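# Remove the cord tied around a flower bunch

## Task

Get the cord off the bunch of flowers while keeping the stems unbent and the blooms uncrushed.

## Robot and tools

Robot: two arms, left_arm and right_arm, each with a two-finger parallel gripper and a wrist camera. In the scene frame the origin sits at table-top height between the arms, +z points up, +x points out over the table, and left_arm is on the +y side. These names do not match image sides. Calibrated bases: left_arm at (-0.045, +0.353, 0) m, right_arm at (+0.024, -0.240, +0.030) m, both nearly unrotated. A camera stand is fixed to the floor behind the arms.

Frames: each arm reports its hand position and orientation in its own base frame. Fixed cameras and the table use the scene frame. Motion offsets are taken along the axes of that arm's current Hand target. On the gripper, fingers point along +z and open and close along y. end_effector_position is the point between the pads, about 1 cm short of the fingertips.

execute_actions(actions, cameras): actions is a list of actions. Each action is a list of up to 15 rows, one row per 1/30 s step. If an action has fewer rows, its last row is held until 15 steps are done. Every row holds 14 numbers, each in [-1, 1], covering both arms even when one stays still. Order: left dx, dy, dz, rx, ry, rz, opening, then the same seven for right. The first six numbers per arm are an offset, not a pose. They are measured from the Hand target as it stood when that action began, not from the row before. Sending the same offset again therefore moves the arm further. Scale: 1.0 equals 0.6 m or 180 degrees. rx, ry, rz together form one rotation vector. Opening is absolute: +1 is fully open (0.094 m) and -1 is closed. To hold an arm still, send six zeros and repeat its current opening, because a 0 opening is itself a command. Images come back only when actions is empty or cameras names them. cameras takes names, ["all"], or [], and an unknown name invalidates the call.

move(target, speed, blend, opening_speed, grip_force, blocking, cameras): drives each gripper in a straight line toward target. target is one 14-number row laid out like the rows above, or a list of up to 15 such rows. Every row is an offset from the Hand targets at the start of the move, never from the previous row. All rows share a 10 s cap. speed is the top path speed in m/s, from 0.002 to 2.9, default 0.25. Rotation is capped at twice that number in rad/s. Give one value, or one per target. blend, in metres, rounds the corners between listed targets. The default 0 halts at each one. opening_speed is how fast the commanded opening changes, in scale units per second, 0.2 or more. Use a slow value when closing on fragile items. grip_force is a per-pad force limit of about 10 to 50 N, given as one number or one per arm. It persists once set, and the fingers close slowly below full force. blocking=false returns after about 0.5 s while the move keeps running. The result adds a move: line giving the ending (done, off_target, moving, held, fault) and any limits that acted (paced = pose clipped, held = steps withheld). An arm counts as done when it rests within 10 mm and 2 degrees of its target. Neither done nor off_target tells you whether anything was touched. Paths do not avoid obstacles or the other arm. Faster moves lag, overshoot and strike harder. Do not route a path close to an arm's own base; go round it.

wait(seconds, 0 to 10): lets time pass with the last commands held, and a running move continues. stop(cameras): brakes a running move. zoom_image(camera, region): enlarges part of the latest image from one camera. region is [x0, y0, x1, y1] in pixels, at most 504 by 504. Image sizes: cam_head_left, cam_head_right, cam_high and cam_low are 896x504; cam_left_wrist and cam_right_wrist are 672x504. read_manual(section="licences") returns only licence text. finished_scene(scene) takes the current scene number and ends the scene for good. The goal must stay met after the robot lets go.

Result lines: end_effector_position is in metres and end_effector_quat_wxyz is in the arm's base frame. Reported values can be off by a few centimetres. Hand target is the last commanded pose after the controller limits orientation to 40 degrees from the measured one, and the next offsets start from it. A gripper often stops a few cm short because of friction or weight; resend the gap as an offset. grip_measured uses the opening scale and reads up to about 2.5 mm wide when empty. On a soft item it keeps following the command, so it will not show a touch. Once a pad's force reaches about 20 N it jumps to the force limit. grip_effort_nm is the gripper motor's averaged effort, negative when closing; it is not a pad force. Joint torques include gravity. Joint velocities read within noise when the arm is still. Tool commands lists the commands currently active.

Avoid: letting anything fall or leave the table; releasing things while they move; hitting or pressing hard on the table, the stand or heavy items; the two arms or grippers touching, or one gripper closing on the other; the wrist-camera cable touching anything, which counts as contact. An arm blocked by something keeps pushing until it is commanded back past its gripper. Motor heat builds from holding loads, stretched poses and pushing at unreachable targets. A MOTOR HOT line appears at 75 °C, at 90 °C the arm folds up and stays idle, and at 100 °C it drops. Occasional small pushes may disturb loose objects. For the flowers, grip gently and slowly, avoid squeezing blooms, and do not pull the stems sideways.

Each tool is called after ">>>" as name([rows], argument=value, ...), one row to a line, values as JSON.

## Session

>>> execute_actions(actions=[])

Scene clock: 0.00 s.
left_arm: end_effector_position=(+0.3992, +0.0361, +0.1101) grip_measured=+1.000 grip_effort_nm=n/a end_effector_quat_wxyz=(+0.583, -0.101, +0.800, +0.101) | right_arm: end_effector_position=(+0.4058, -0.0268, +0.1186) grip_measured=+1.000 grip_effort_nm=n/a end_effector_quat_wxyz=(+0.599, +0.064, +0.797, -0.039)
Joint positions: left_arm=[-0.064 1.529 0.402 0.802 -0.343 -0.067 0.094] | right_arm=[-0.012 1.514 0.4 0.829 0.127 0.052 0.094]
Joint velocities: within noise
Joint torques (N m): no reading
Heat: left arm: 33 °C; right arm: 29 °C.
Hand target: left_arm +0.3990, +0.0364, +0.1097; +0.580, -0.101, +0.802, +0.102 | right_arm +0.4071, -0.0269, +0.1221; +0.602, +0.064, +0.795, -0.039
Tool commands: left_gripper/opening=+1.0 right_gripper/opening=+1.0

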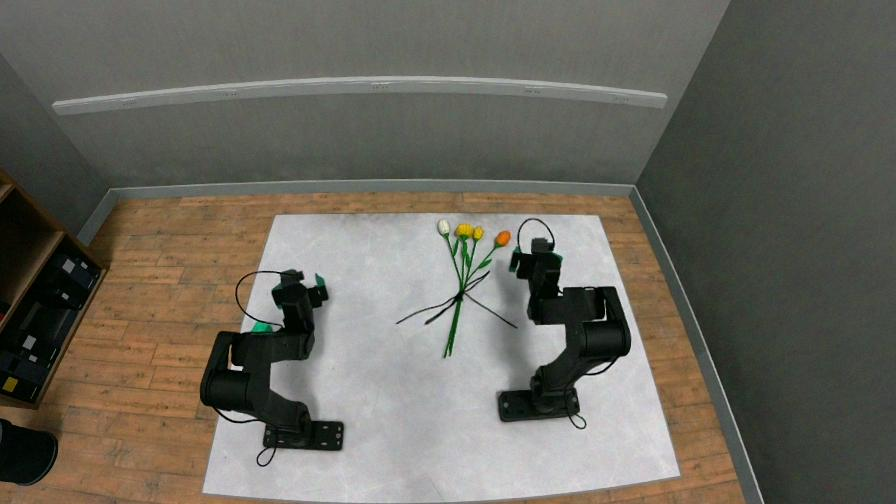

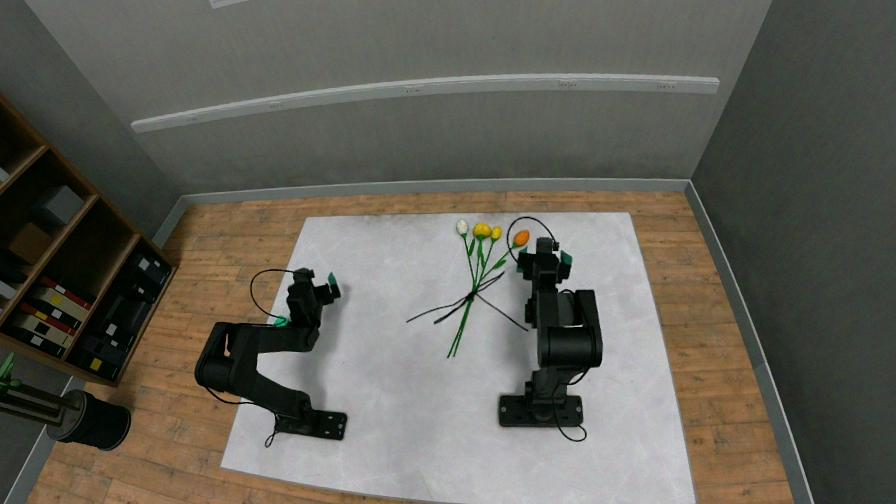

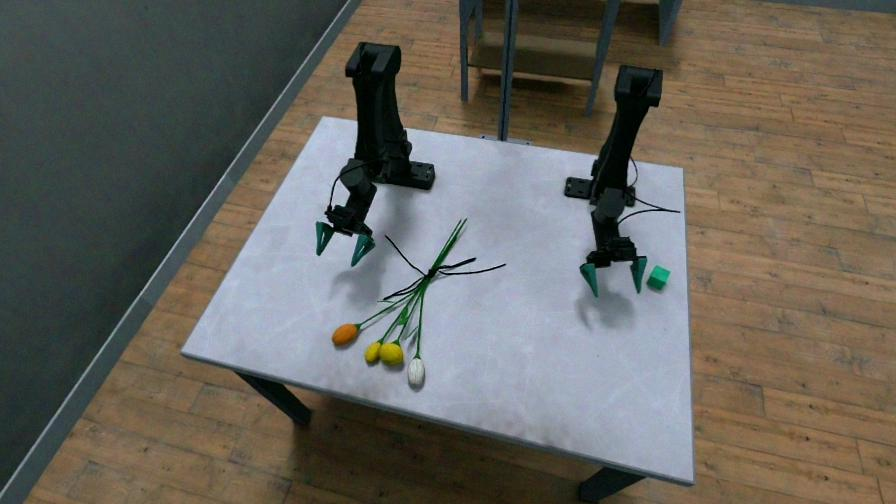

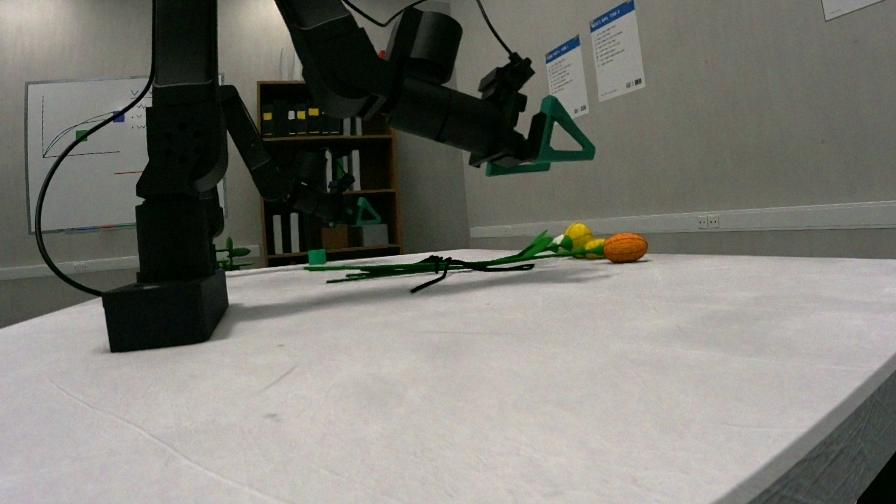

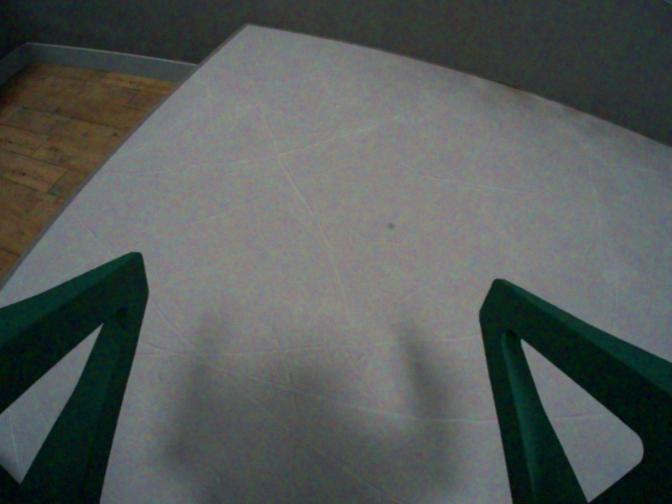

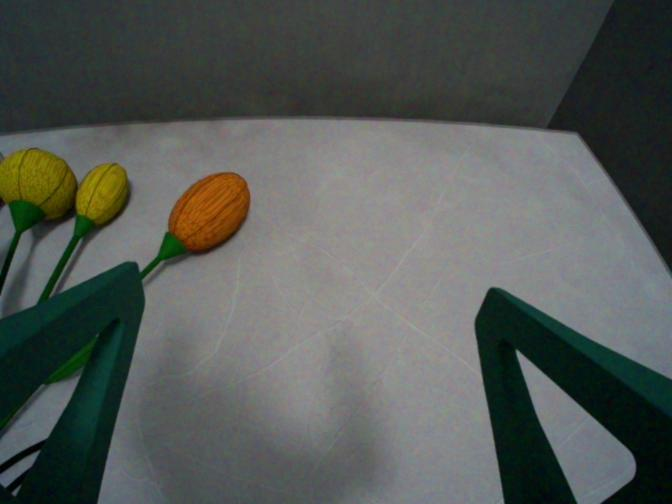

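>>> zoom_image(camera="cam_high", region=[360, 210, 520, 310])

>>> zoom_image(camera="cam_head_left", region=[390, 250, 530, 360])

>>> zoom_image(camera="cam_low", region=[300, 220, 560, 310])

Scaled by 3.150 from the camera's 896x504 image, which has a finer 1280x720 frame.

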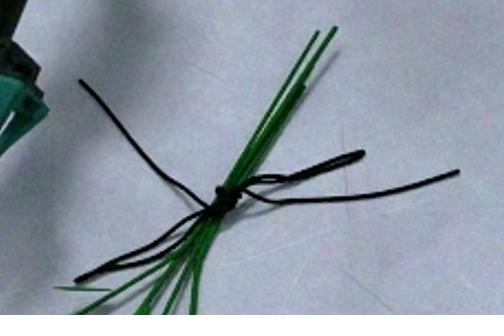

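Scaled by 3.600 from the camera's 896x504 image, which has a finer 1280x720 frame.

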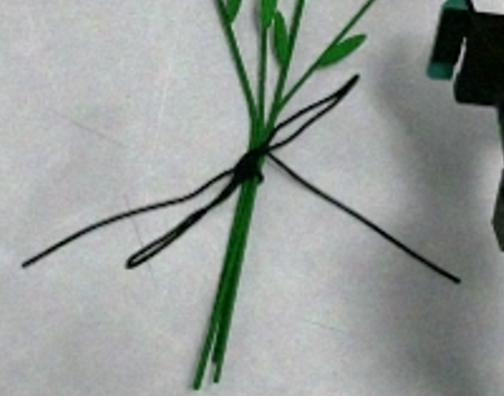

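Scaled by 1.938 from the camera's 896x504 image, which has a finer 1280x720 frame.

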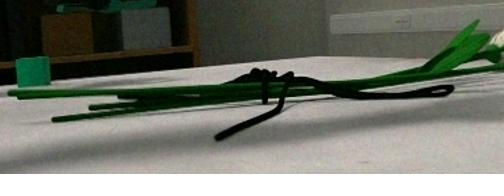

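>>> move(target=[-0.185,-0.322,-0.235,0.0697,0.396,0.069,1,-0.119,0.0817,-0.186,-0.0267,0.4117,-0.0438,1], cameras=["all"])

Scene clock: 47.37 s.
left_arm: end_effector_position=(+0.3580, -0.1814, +0.2510) grip_measured=+1.000 grip_effort_nm=0.00 end_effector_quat_wxyz=(+0.135, +0.005, +0.989, -0.063) | right_arm: end_effector_position=(+0.3291, +0.0295, +0.2117) grip_measured=+1.000 grip_effort_nm=0.00 end_effector_quat_wxyz=(+0.052, +0.001, +0.999, +0.001)
Joint positions: left_arm=[-0.476 1.908 2.176 -1.54 -0.009 -0.464 0.094] | right_arm=[0.091 1.747 1.84 -1.56 0.008 0.093 0.094]
Joint torques (N m): left_arm=[-0.14 -6.72 7.73 0.86 0.03 -0.11] | right_arm=[0.61 -7.6 10.48 0.17 -0.09 0.04]
Heat: left arm: 35 °C; right arm: 31 °C.
Hand target: left_arm +0.3586, -0.1835, +0.2494; +0.000, +0.000, +1.000, +0.000 | right_arm +0.3272, +0.0331, +0.2219; +0.000, +0.000, +1.000, +0.000
Off the commanded pose: left_arm 0.003 m, 17 deg | right_arm 0.011 m, 6 deg.
joint sent to its limit (left arm) — joint 4 (wrist pitch), lower limit. The joint targets are off in orientation, not in position.
joint sent to its limit (right arm) — joint 4 (wrist pitch), lower limit. The joint targets are off in orientation, not in position.
move: off_target (left_arm, right_arm)

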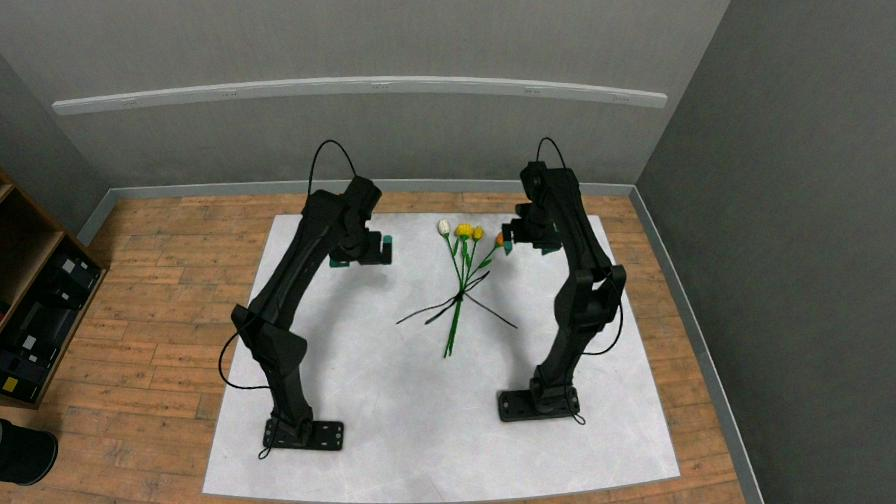

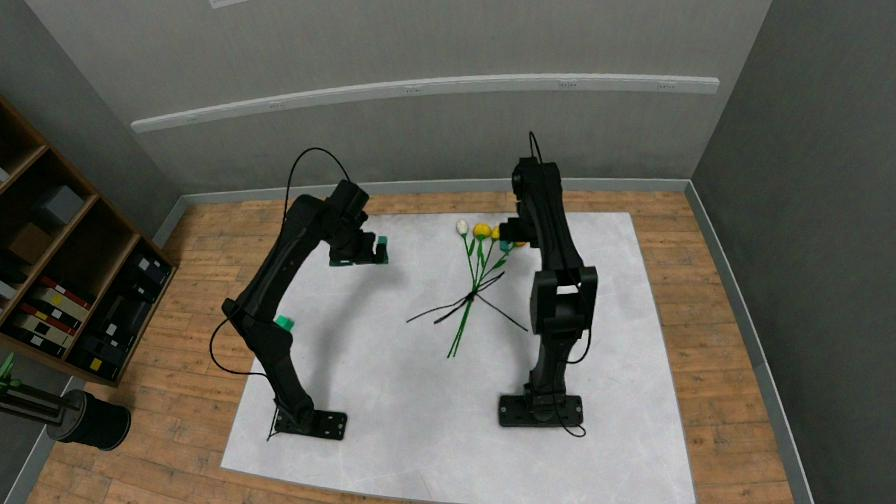

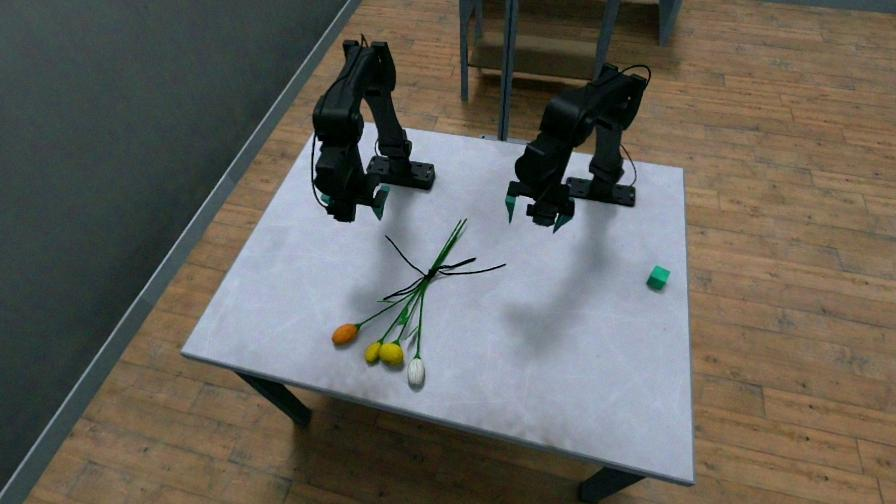

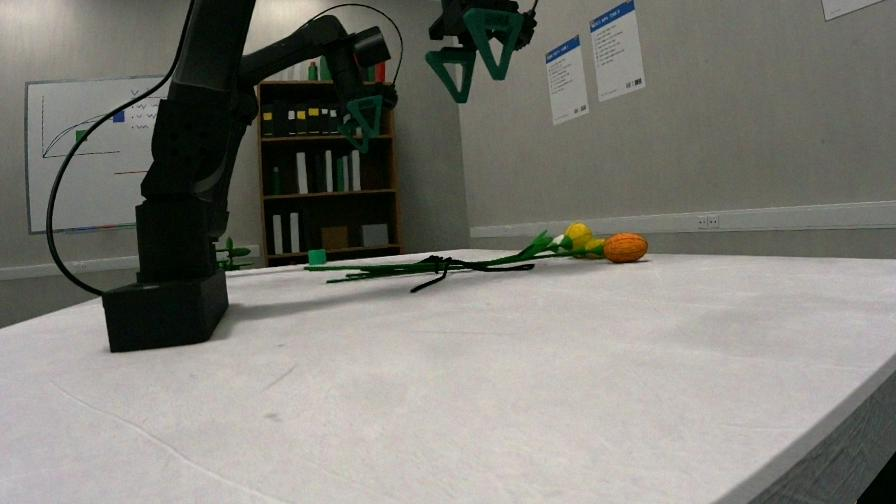

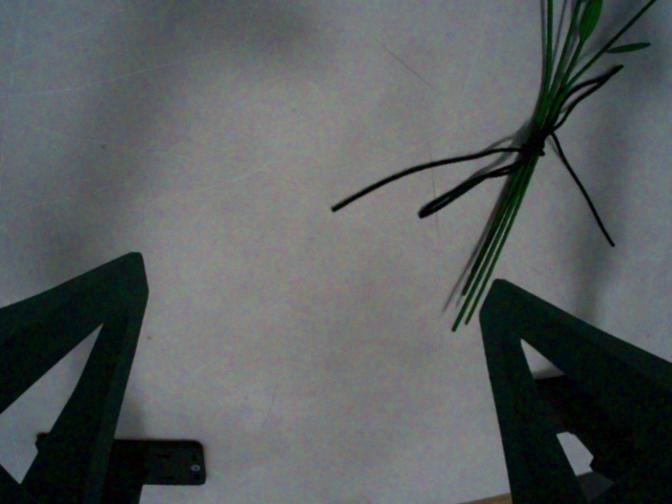

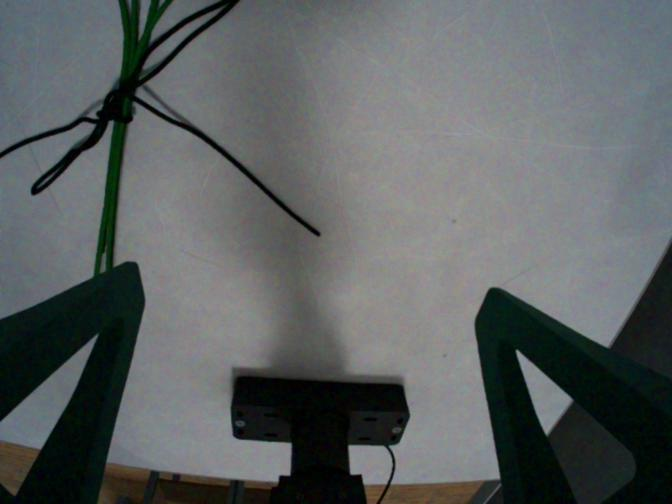

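>>> move(target=[0.031,-0.136,0.282,0,0,0.25,-0.3,0.134,0.003,0.287,0,0,-0.25,-0.3], cameras=["cam_left_wrist","cam_right_wrist","cam_high","cam_low"])

Scene clock: 81.90 s.
left_arm: end_effector_position=(+0.3369, -0.2635, +0.0870) grip_measured=-0.298 grip_effort_nm=-0.09 end_effector_quat_wxyz=(+0.002, +0.378, +0.926, -0.004) | right_arm: end_effector_position=(+0.2469, +0.0329, +0.0491) grip_measured=-0.298 grip_effort_nm=-0.10 end_effector_quat_wxyz=(-0.012, -0.376, +0.927, +0.002)
Joint positions: left_arm=[-0.663 2.195 1.974 -1.344 0.006 0.112 0.033] | right_arm=[0.131 1.559 0.984 -1.019 0.003 -0.64 0.033]
Joint torques (N m): left_arm=[-0.18 -9.03 6.99 0.56 -0.08 0.07] | right_arm=[0.46 -6.8 5.9 0.33 -0.05 -0.09]
Heat: left arm: 35 °C; right arm: 32 °C.
Hand target: left_arm +0.3399, -0.2651, +0.0802; +0.000, +0.383, +0.924, +0.000 | right_arm +0.2469, +0.0350, +0.0497; +0.000, -0.383, +0.924, +0.000
Off the commanded pose: left_arm 0.008 m, 1 deg | right_arm 0.002 m, 2 deg.
move: done
Images, in order (width x height): cam_high 896x504, cam_low 896x504, cam_left_wrist 672x504, cam_right_wrist 672x504.

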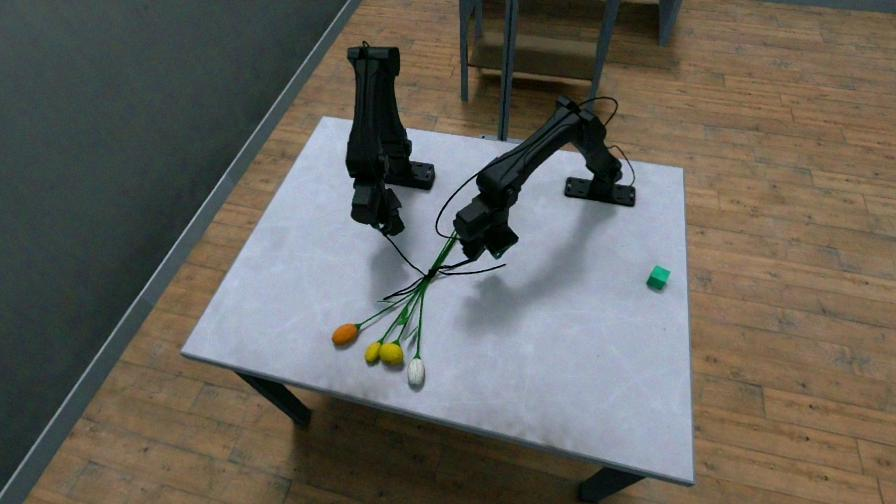

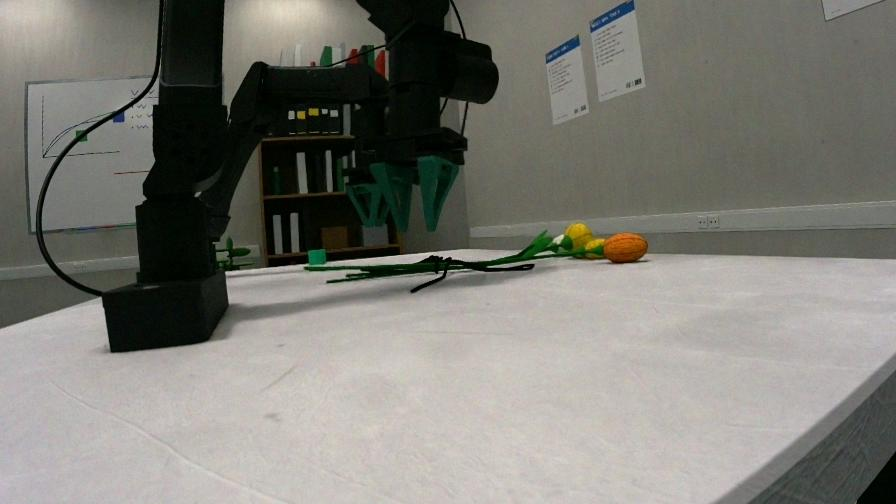

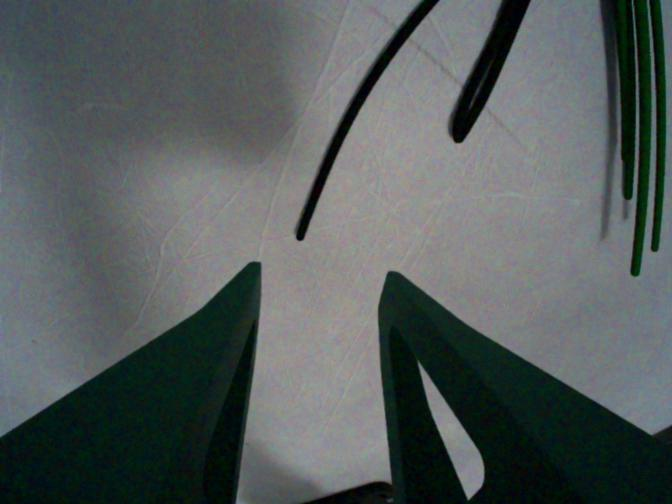

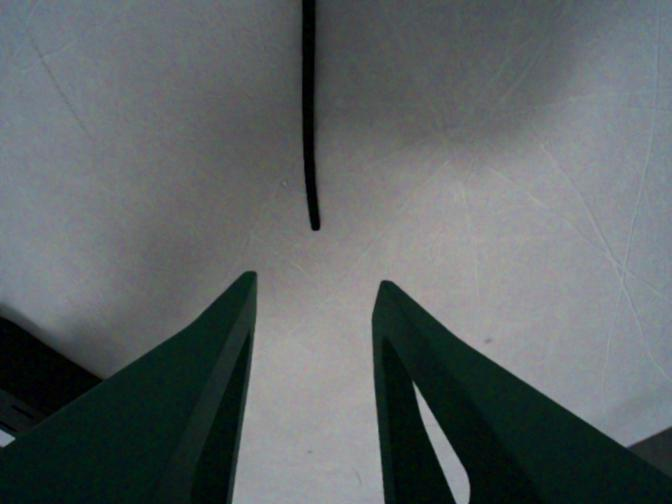

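>>> move(target=[0,0,0.107,0,0,0,-0.3,0,0,0.106,0,0,0,-0.3], speed=0.12, cameras=["cam_low","cam_left_wrist","cam_right_wrist"])

Scene clock: 92.03 s.
left_arm: end_effector_position=(+0.3416, -0.2672, +0.0279) grip_measured=-0.298 grip_effort_nm=-0.09 end_effector_quat_wxyz=(+0.010, +0.378, +0.926, -0.006) | right_arm: end_effector_position=(+0.2493, +0.0332, -0.0084) grip_measured=-0.298 grip_effort_nm=-0.10 end_effector_quat_wxyz=(+0.002, -0.376, +0.927, -0.002)
Joint positions: left_arm=[-0.663 2.226 1.788 -1.11 0.006 0.112 0.033] | right_arm=[0.131 1.648 0.821 -0.739 0.003 -0.64 0.033]
Joint torques (N m): left_arm=[-0.16 -9.09 5.42 0.6 -0.07 0.07] | right_arm=[0.46 -4.57 5.53 0.4 -0.05 -0.09]
Heat: left arm: 35 °C; right arm: 31 °C.
Hand target: left_arm +0.3399, -0.2651, +0.0160; +0.000, +0.383, +0.924, +0.000 | right_arm +0.2469, +0.0350, -0.0138; +0.000, -0.383, +0.924, +0.000
Off the commanded pose: left_arm 0.012 m, 2 deg | right_arm 0.006 m, 1 deg.
move: off_target (left_arm)
Images, in order (width x height): cam_low 896x504, cam_left_wrist 672x504, cam_right_wrist 672x504.

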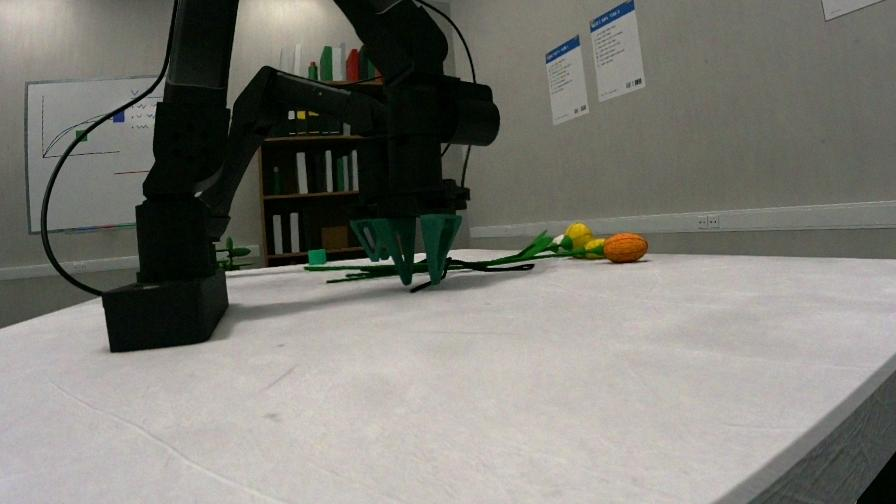

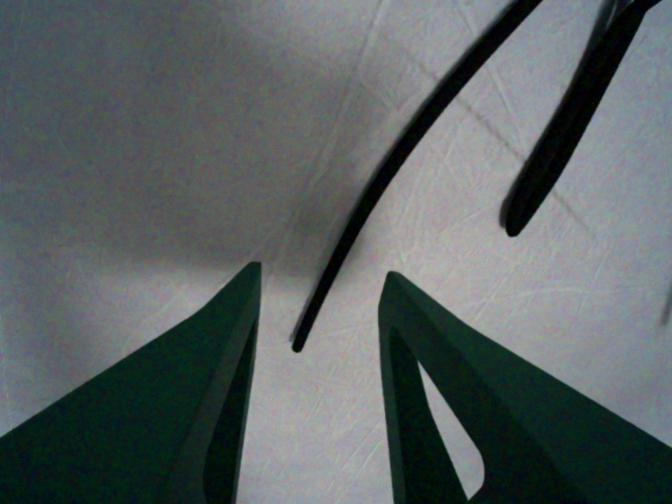

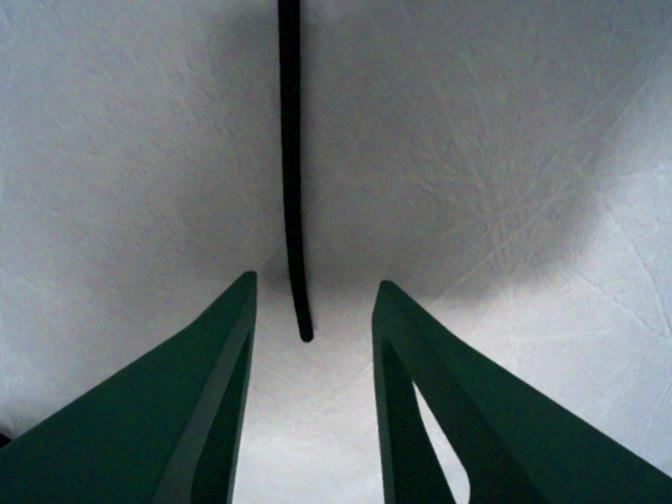

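>>> move(target=[0,0,0.027,0,0,0,-0.3,0,0,0.015,0,0,0,-0.3], speed=0.05, cameras=["cam_low","cam_left_wrist","cam_right_wrist"])

Scene clock: 97.77 s.
left_arm: end_effector_position=(+0.3431, -0.2683, +0.0146) grip_measured=-0.298 grip_effort_nm=-0.09 end_effector_quat_wxyz=(+0.014, +0.378, +0.926, -0.007) | right_arm: end_effector_position=(+0.2496, +0.0333, -0.0139) grip_measured=-0.298 grip_effort_nm=-0.09 end_effector_quat_wxyz=(+0.002, -0.376, +0.927, -0.002)
Joint positions: left_arm=[-0.663 2.237 1.753 -1.055 0.006 0.112 0.033] | right_arm=[0.131 1.662 0.81 -0.713 0.003 -0.641 0.033]
Joint torques (N m): left_arm=[-0.16 -8.77 5.07 0.61 -0.08 0.07] | right_arm=[0.44 -4.01 4.79 0.58 -0.06 -0.09]
Heat: left arm: 35 °C; right arm: 31 °C.
Hand target: left_arm +0.3400, -0.2651, -0.0001; +0.000, +0.383, +0.924, +0.000 | right_arm +0.2470, +0.0351, -0.0228; +0.000, -0.383, +0.924, +0.000
Off the commanded pose: left_arm 0.016 m, 2 deg | right_arm 0.009 m, 1 deg.
move: off_target (left_arm)
Images, in order (width x height): cam_low 896x504, cam_left_wrist 672x504, cam_right_wrist 672x504.

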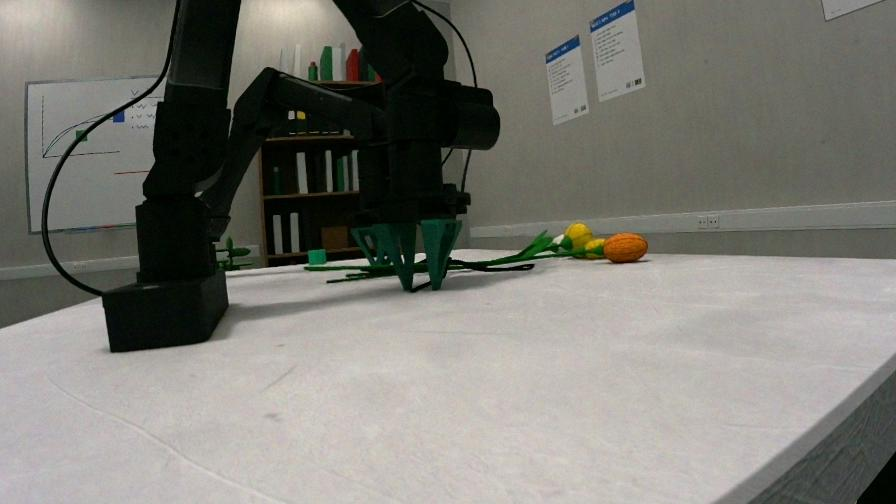

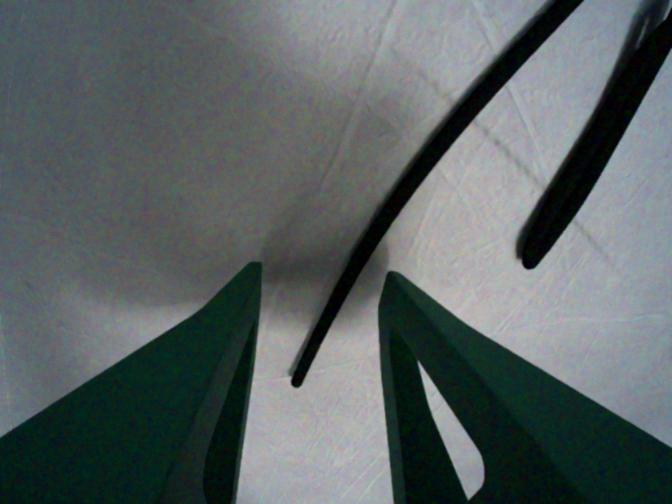

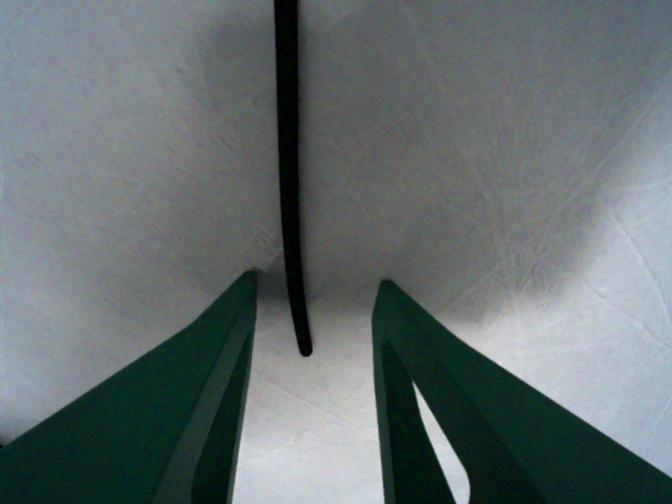

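>>> move(target=[0,0,0.009,0,0,0,-0.3,0,0,0.011,0,0,0,-0.3], speed=0.05)

>>> move(target=[0,0,0,0,0,0,-1,0,0,0,0,0,0,-1], speed=0.05, opening_speed=0.5, cameras=["cam_low","cam_left_wrist","cam_right_wrist"])

Scene clock: 103.77 s.
left_arm: end_effector_position=(+0.3440, -0.2691, +0.0121) grip_measured=-0.298 grip_effort_nm=-0.09 end_effector_quat_wxyz=(+0.018, +0.378, +0.926, -0.008) | right_arm: end_effector_position=(+0.2496, +0.0333, -0.0143) grip_measured=-0.298 grip_effort_nm=-0.09 end_effector_quat_wxyz=(+0.002, -0.376, +0.927, -0.002)
Joint positions: left_arm=[-0.663 2.237 1.742 -1.037 0.006 0.112 0.033] | right_arm=[0.131 1.663 0.809 -0.711 0.003 -0.641 0.033]
Joint torques (N m): left_arm=[-0.16 -8.38 4.94 0.63 -0.07 0.08] | right_arm=[0.46 -2.97 3.74 0.85 -0.05 -0.09]
Heat: left arm: 35 °C; right arm: 31 °C.
Hand target: left_arm +0.3399, -0.2651, -0.0055; +0.000, +0.383, +0.924, +0.000 | right_arm +0.2469, +0.0351, -0.0295; +0.000, -0.383, +0.924, +0.000
Off the commanded pose: left_arm 0.018 m, 2 deg | right_arm 0.015 m, 1 deg.
move: off_target (left_arm, right_arm)

Scene clock: 105.47 s.
left_arm: end_effector_position=(+0.3441, -0.2691, +0.0121) grip_measured=-0.970 grip_effort_nm=-0.96 end_effector_quat_wxyz=(+0.018, +0.378, +0.926, -0.008) | right_arm: end_effector_position=(+0.2553, +0.0322, -0.0143) grip_measured=-0.926 grip_effort_nm=-1.01 end_effector_quat_wxyz=(+0.012, -0.376, +0.926, -0.010)
Joint positions: left_arm=[-0.663 2.237 1.742 -1.037 0.006 0.112 0.001] | right_arm=[0.131 1.663 0.809 -0.689 0.013 -0.641 0.003]
Joint torques (N m): left_arm=[-0.14 -8.36 4.96 0.63 -0.08 0.07] | right_arm=[0.43 -3.03 3.75 0.66 -0.15 -0.09]
Heat: left arm: 35 °C; right arm: 31 °C.
Hand target: left_arm +0.3399, -0.2651, -0.0055; +0.000, +0.383, +0.924, +0.000 | right_arm +0.2470, +0.0350, -0.0294; +0.000, -0.383, +0.924, +0.000
Off the commanded pose: left_arm 0.019 m, 2 deg | right_arm 0.018 m, 2 deg.
move: off_target (left_arm, right_arm)
Images, in order (width x height): cam_low 896x504, cam_left_wrist 672x504, cam_right_wrist 672x504.

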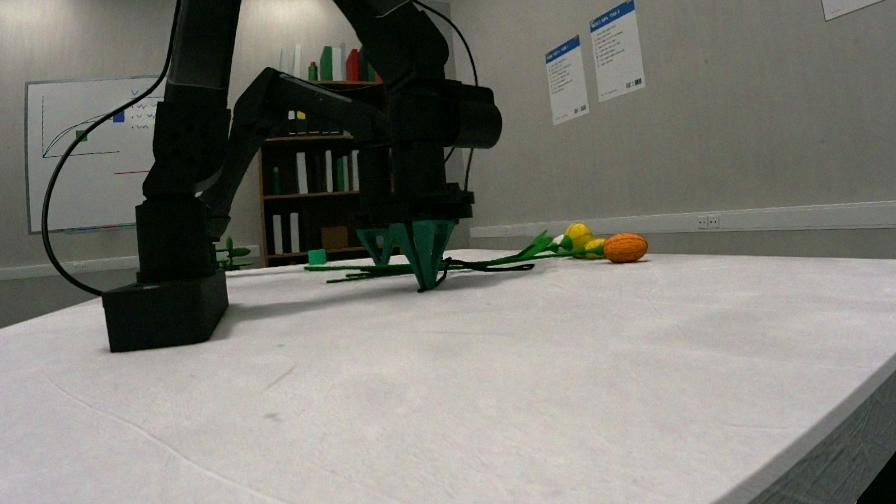

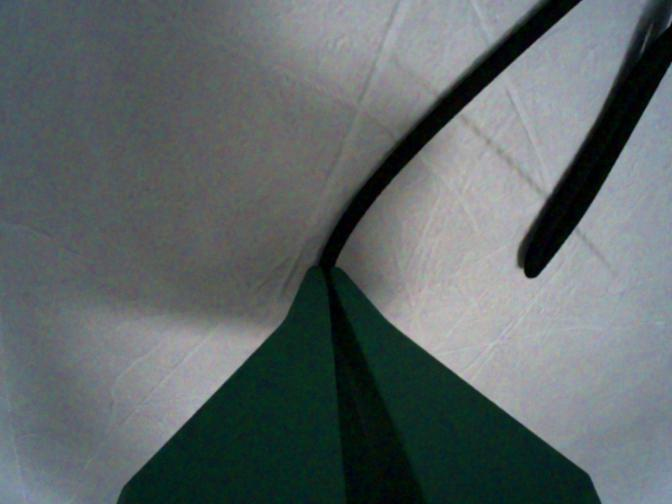

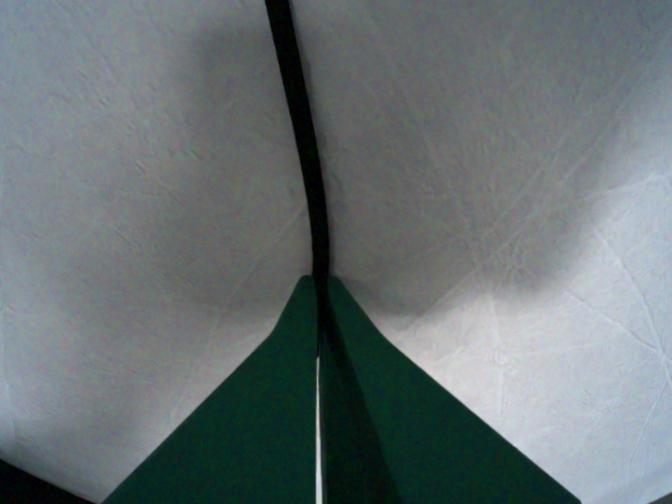

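>>> move(target=[0.0707,0.0707,-0.025,0,0,0,-1,0.0707,-0.0707,-0.035,0,0,0,-1], speed=0.08, cameras=["all"])

>>> zoom_image(camera="cam_head_left", region=[390, 220, 530, 360])

>>> zoom_image(camera="cam_high", region=[360, 210, 520, 310])

Scene clock: 116.80 s.
left_arm: end_effector_position=(+0.3448, -0.2169, +0.0113) grip_measured=-0.975 grip_effort_nm=-1.04 end_effector_quat_wxyz=(+0.010, +0.381, +0.924, -0.015) | right_arm: end_effector_position=(+0.2494, -0.0225, -0.0141) grip_measured=-0.928 grip_effort_nm=-1.03 end_effector_quat_wxyz=(+0.002, -0.382, +0.924, +0.002)
Joint positions: left_arm=[-0.552 2.138 1.577 -0.985 0.027 0.231 0.001] | right_arm=[-0.098 1.662 0.809 -0.717 -0.006 -0.881 0.003]
Joint torques (N m): left_arm=[0.57 -10.99 3.88 0.41 -0.25 0.07] | right_arm=[-0.75 -6.95 7.08 -0.09 0.02 -0.09]
Heat: left arm: 35 °C; right arm: 30 °C.
Hand target: left_arm +0.3401, -0.2052, +0.0095; +0.000, +0.383, +0.924, +0.000 | right_arm +0.2469, -0.0250, -0.0085; +0.000, -0.383, +0.924, +0.000
Off the commanded pose: left_arm 0.013 m, 2 deg | right_arm 0.007 m, 0 deg.
move: off_target (left_arm)

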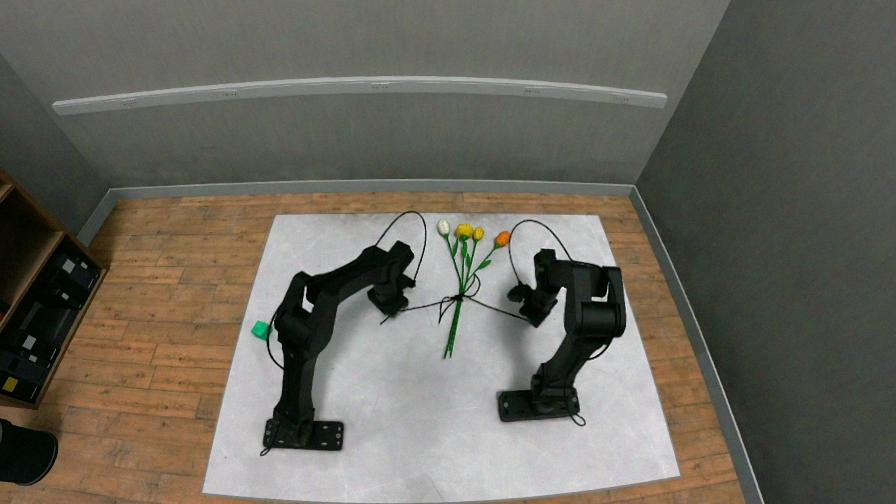

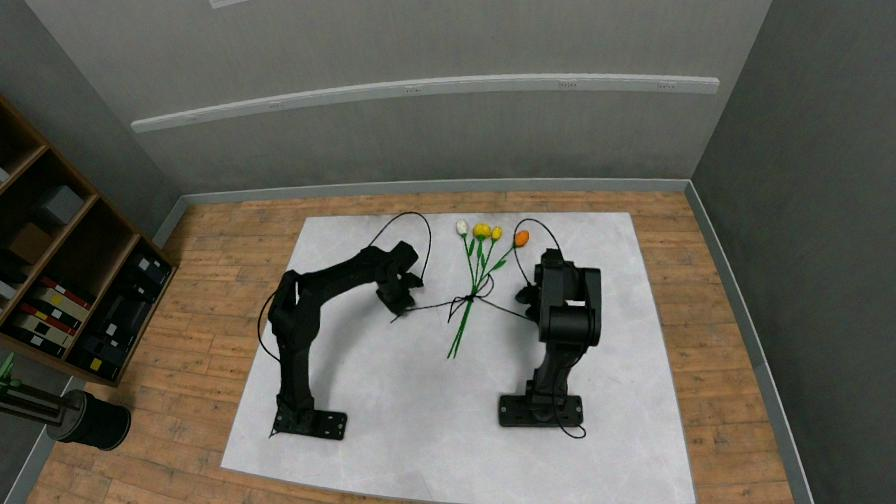

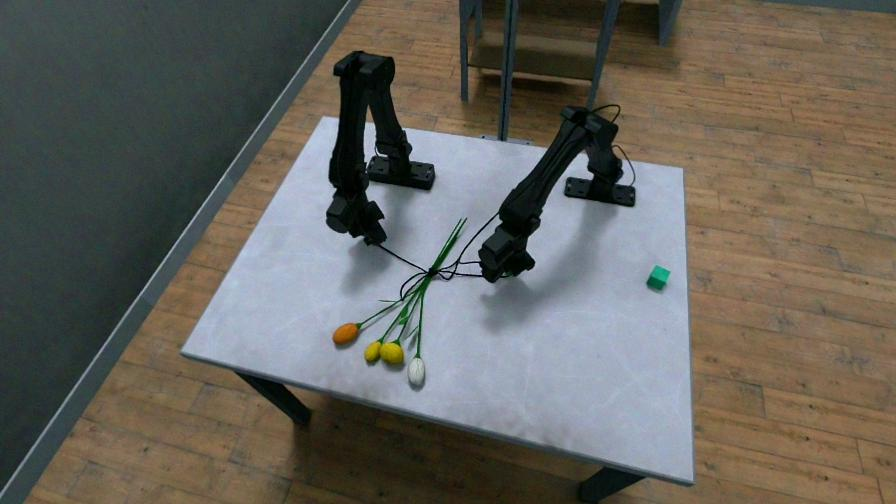

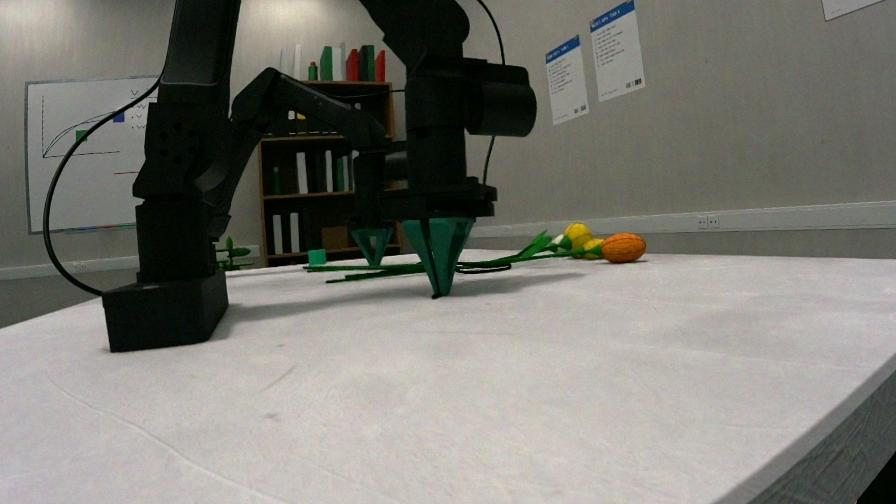

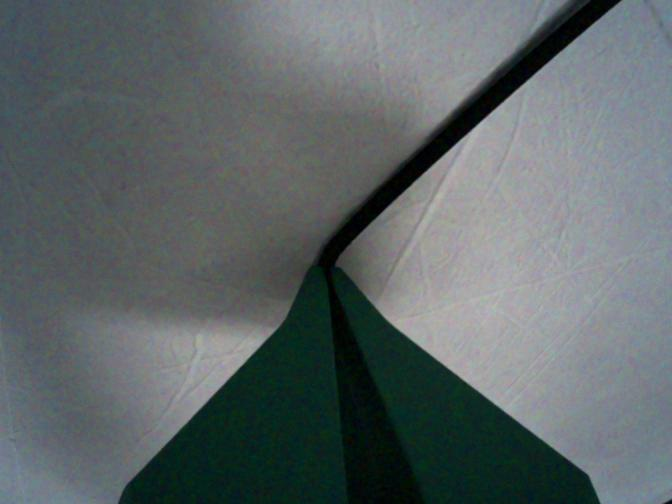

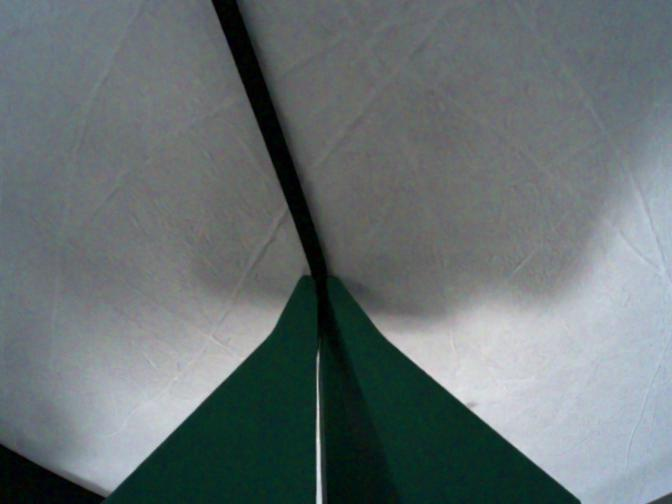

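Scaled by 3.600 from the camera's 896x504 image, which has a finer 1280x720 frame.

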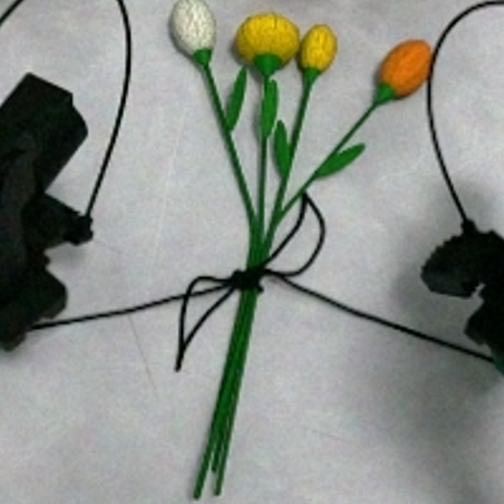

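Scaled by 3.150 from the camera's 896x504 image, which has a finer 1280x720 frame.

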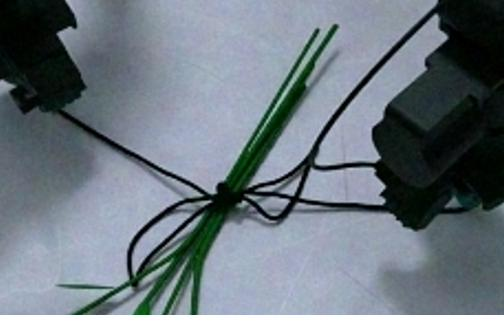

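>>> move(target=[0.0825,0.0825,-0.01,0,0,0,-1,0.0825,-0.0825,-0.005,0,0,0,-1], speed=0.08, cameras=["cam_head_left","cam_high","cam_low"])

>>> zoom_image(camera="cam_head_left", region=[390, 220, 530, 360])

>>> zoom_image(camera="cam_high", region=[360, 210, 520, 310])

Scene clock: 124.63 s.
left_arm: end_effector_position=(+0.3408, -0.1387, +0.0114) grip_measured=-0.976 grip_effort_nm=-1.03 end_effector_quat_wxyz=(-0.006, +0.380, +0.925, -0.006) | right_arm: end_effector_position=(+0.2437, -0.0921, -0.0088) grip_measured=-0.928 grip_effort_nm=-1.03 end_effector_quat_wxyz=(+0.003, -0.381, +0.924, -0.002)
Joint positions: left_arm=[-0.384 2.03 1.411 -0.964 0.011 0.395 0.001] | right_arm=[-0.366 1.679 0.854 -0.738 -0.001 -1.148 0.003]
Joint torques (N m): left_arm=[0.21 -10.96 4.36 0.52 -0.11 0.08] | right_arm=[-0.64 -4.64 9.8 -0.07 -0.02 -0.1]
Heat: left arm: 35 °C; right arm: 30 °C.
Hand target: left_arm +0.3400, -0.1352, +0.0154; +0.000, +0.383, +0.924, +0.000 | right_arm +0.2469, -0.0950, -0.0055; +0.000, -0.383, +0.924, +0.000
Off the commanded pose: left_arm 0.005 m, 1 deg | right_arm 0.005 m, 0 deg.
move: done
Images, in order (width x height): cam_head_left 896x504, cam_high 896x504, cam_low 896x504.

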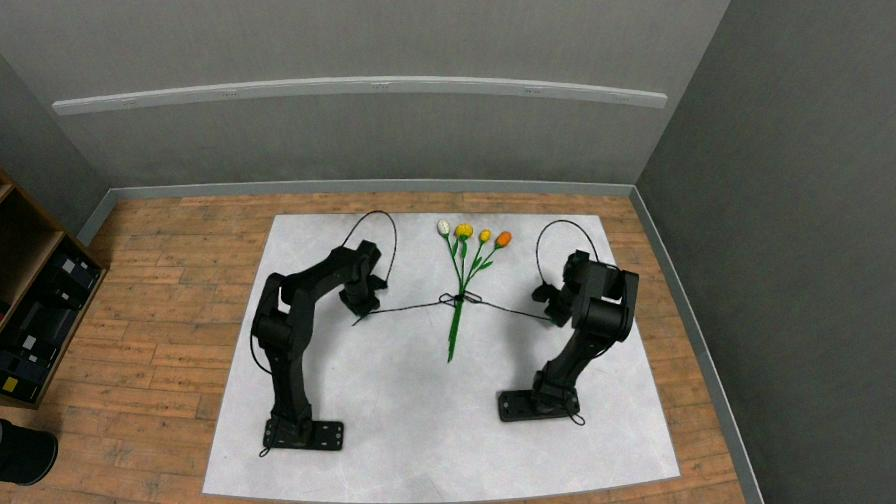

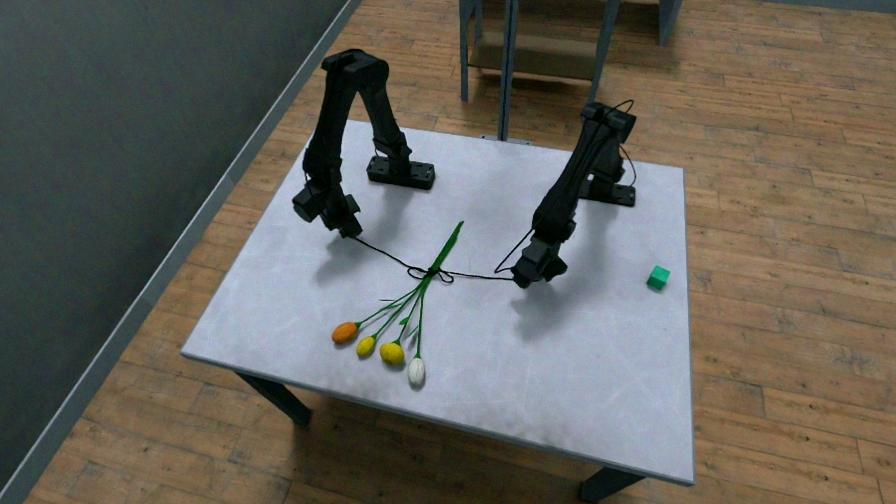

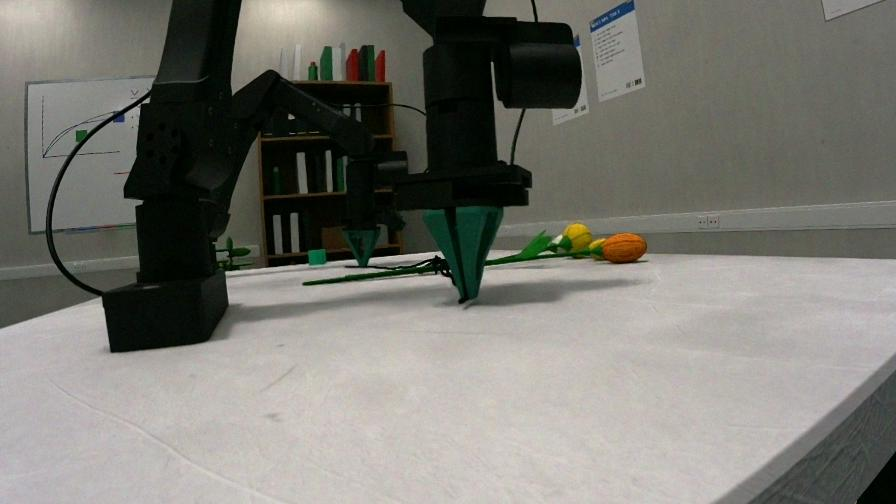

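Scaled by 3.600 from the camera's 896x504 image, which has a finer 1280x720 frame.

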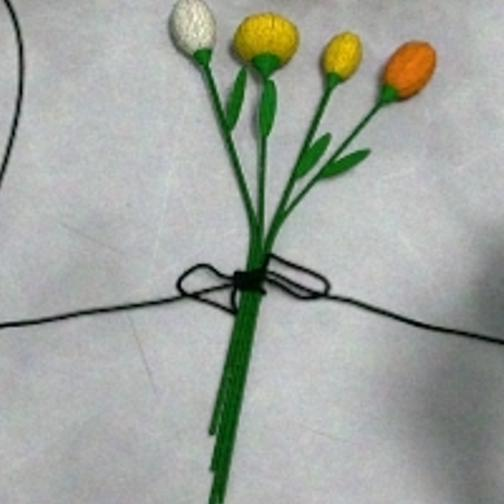

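Scaled by 3.150 from the camera's 896x504 image, which has a finer 1280x720 frame.

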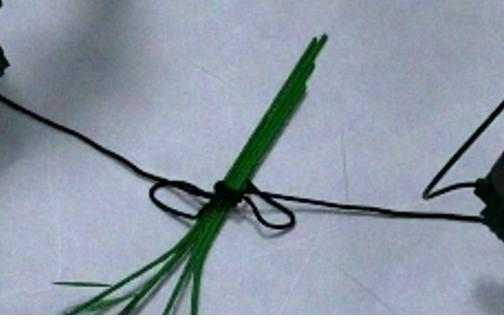

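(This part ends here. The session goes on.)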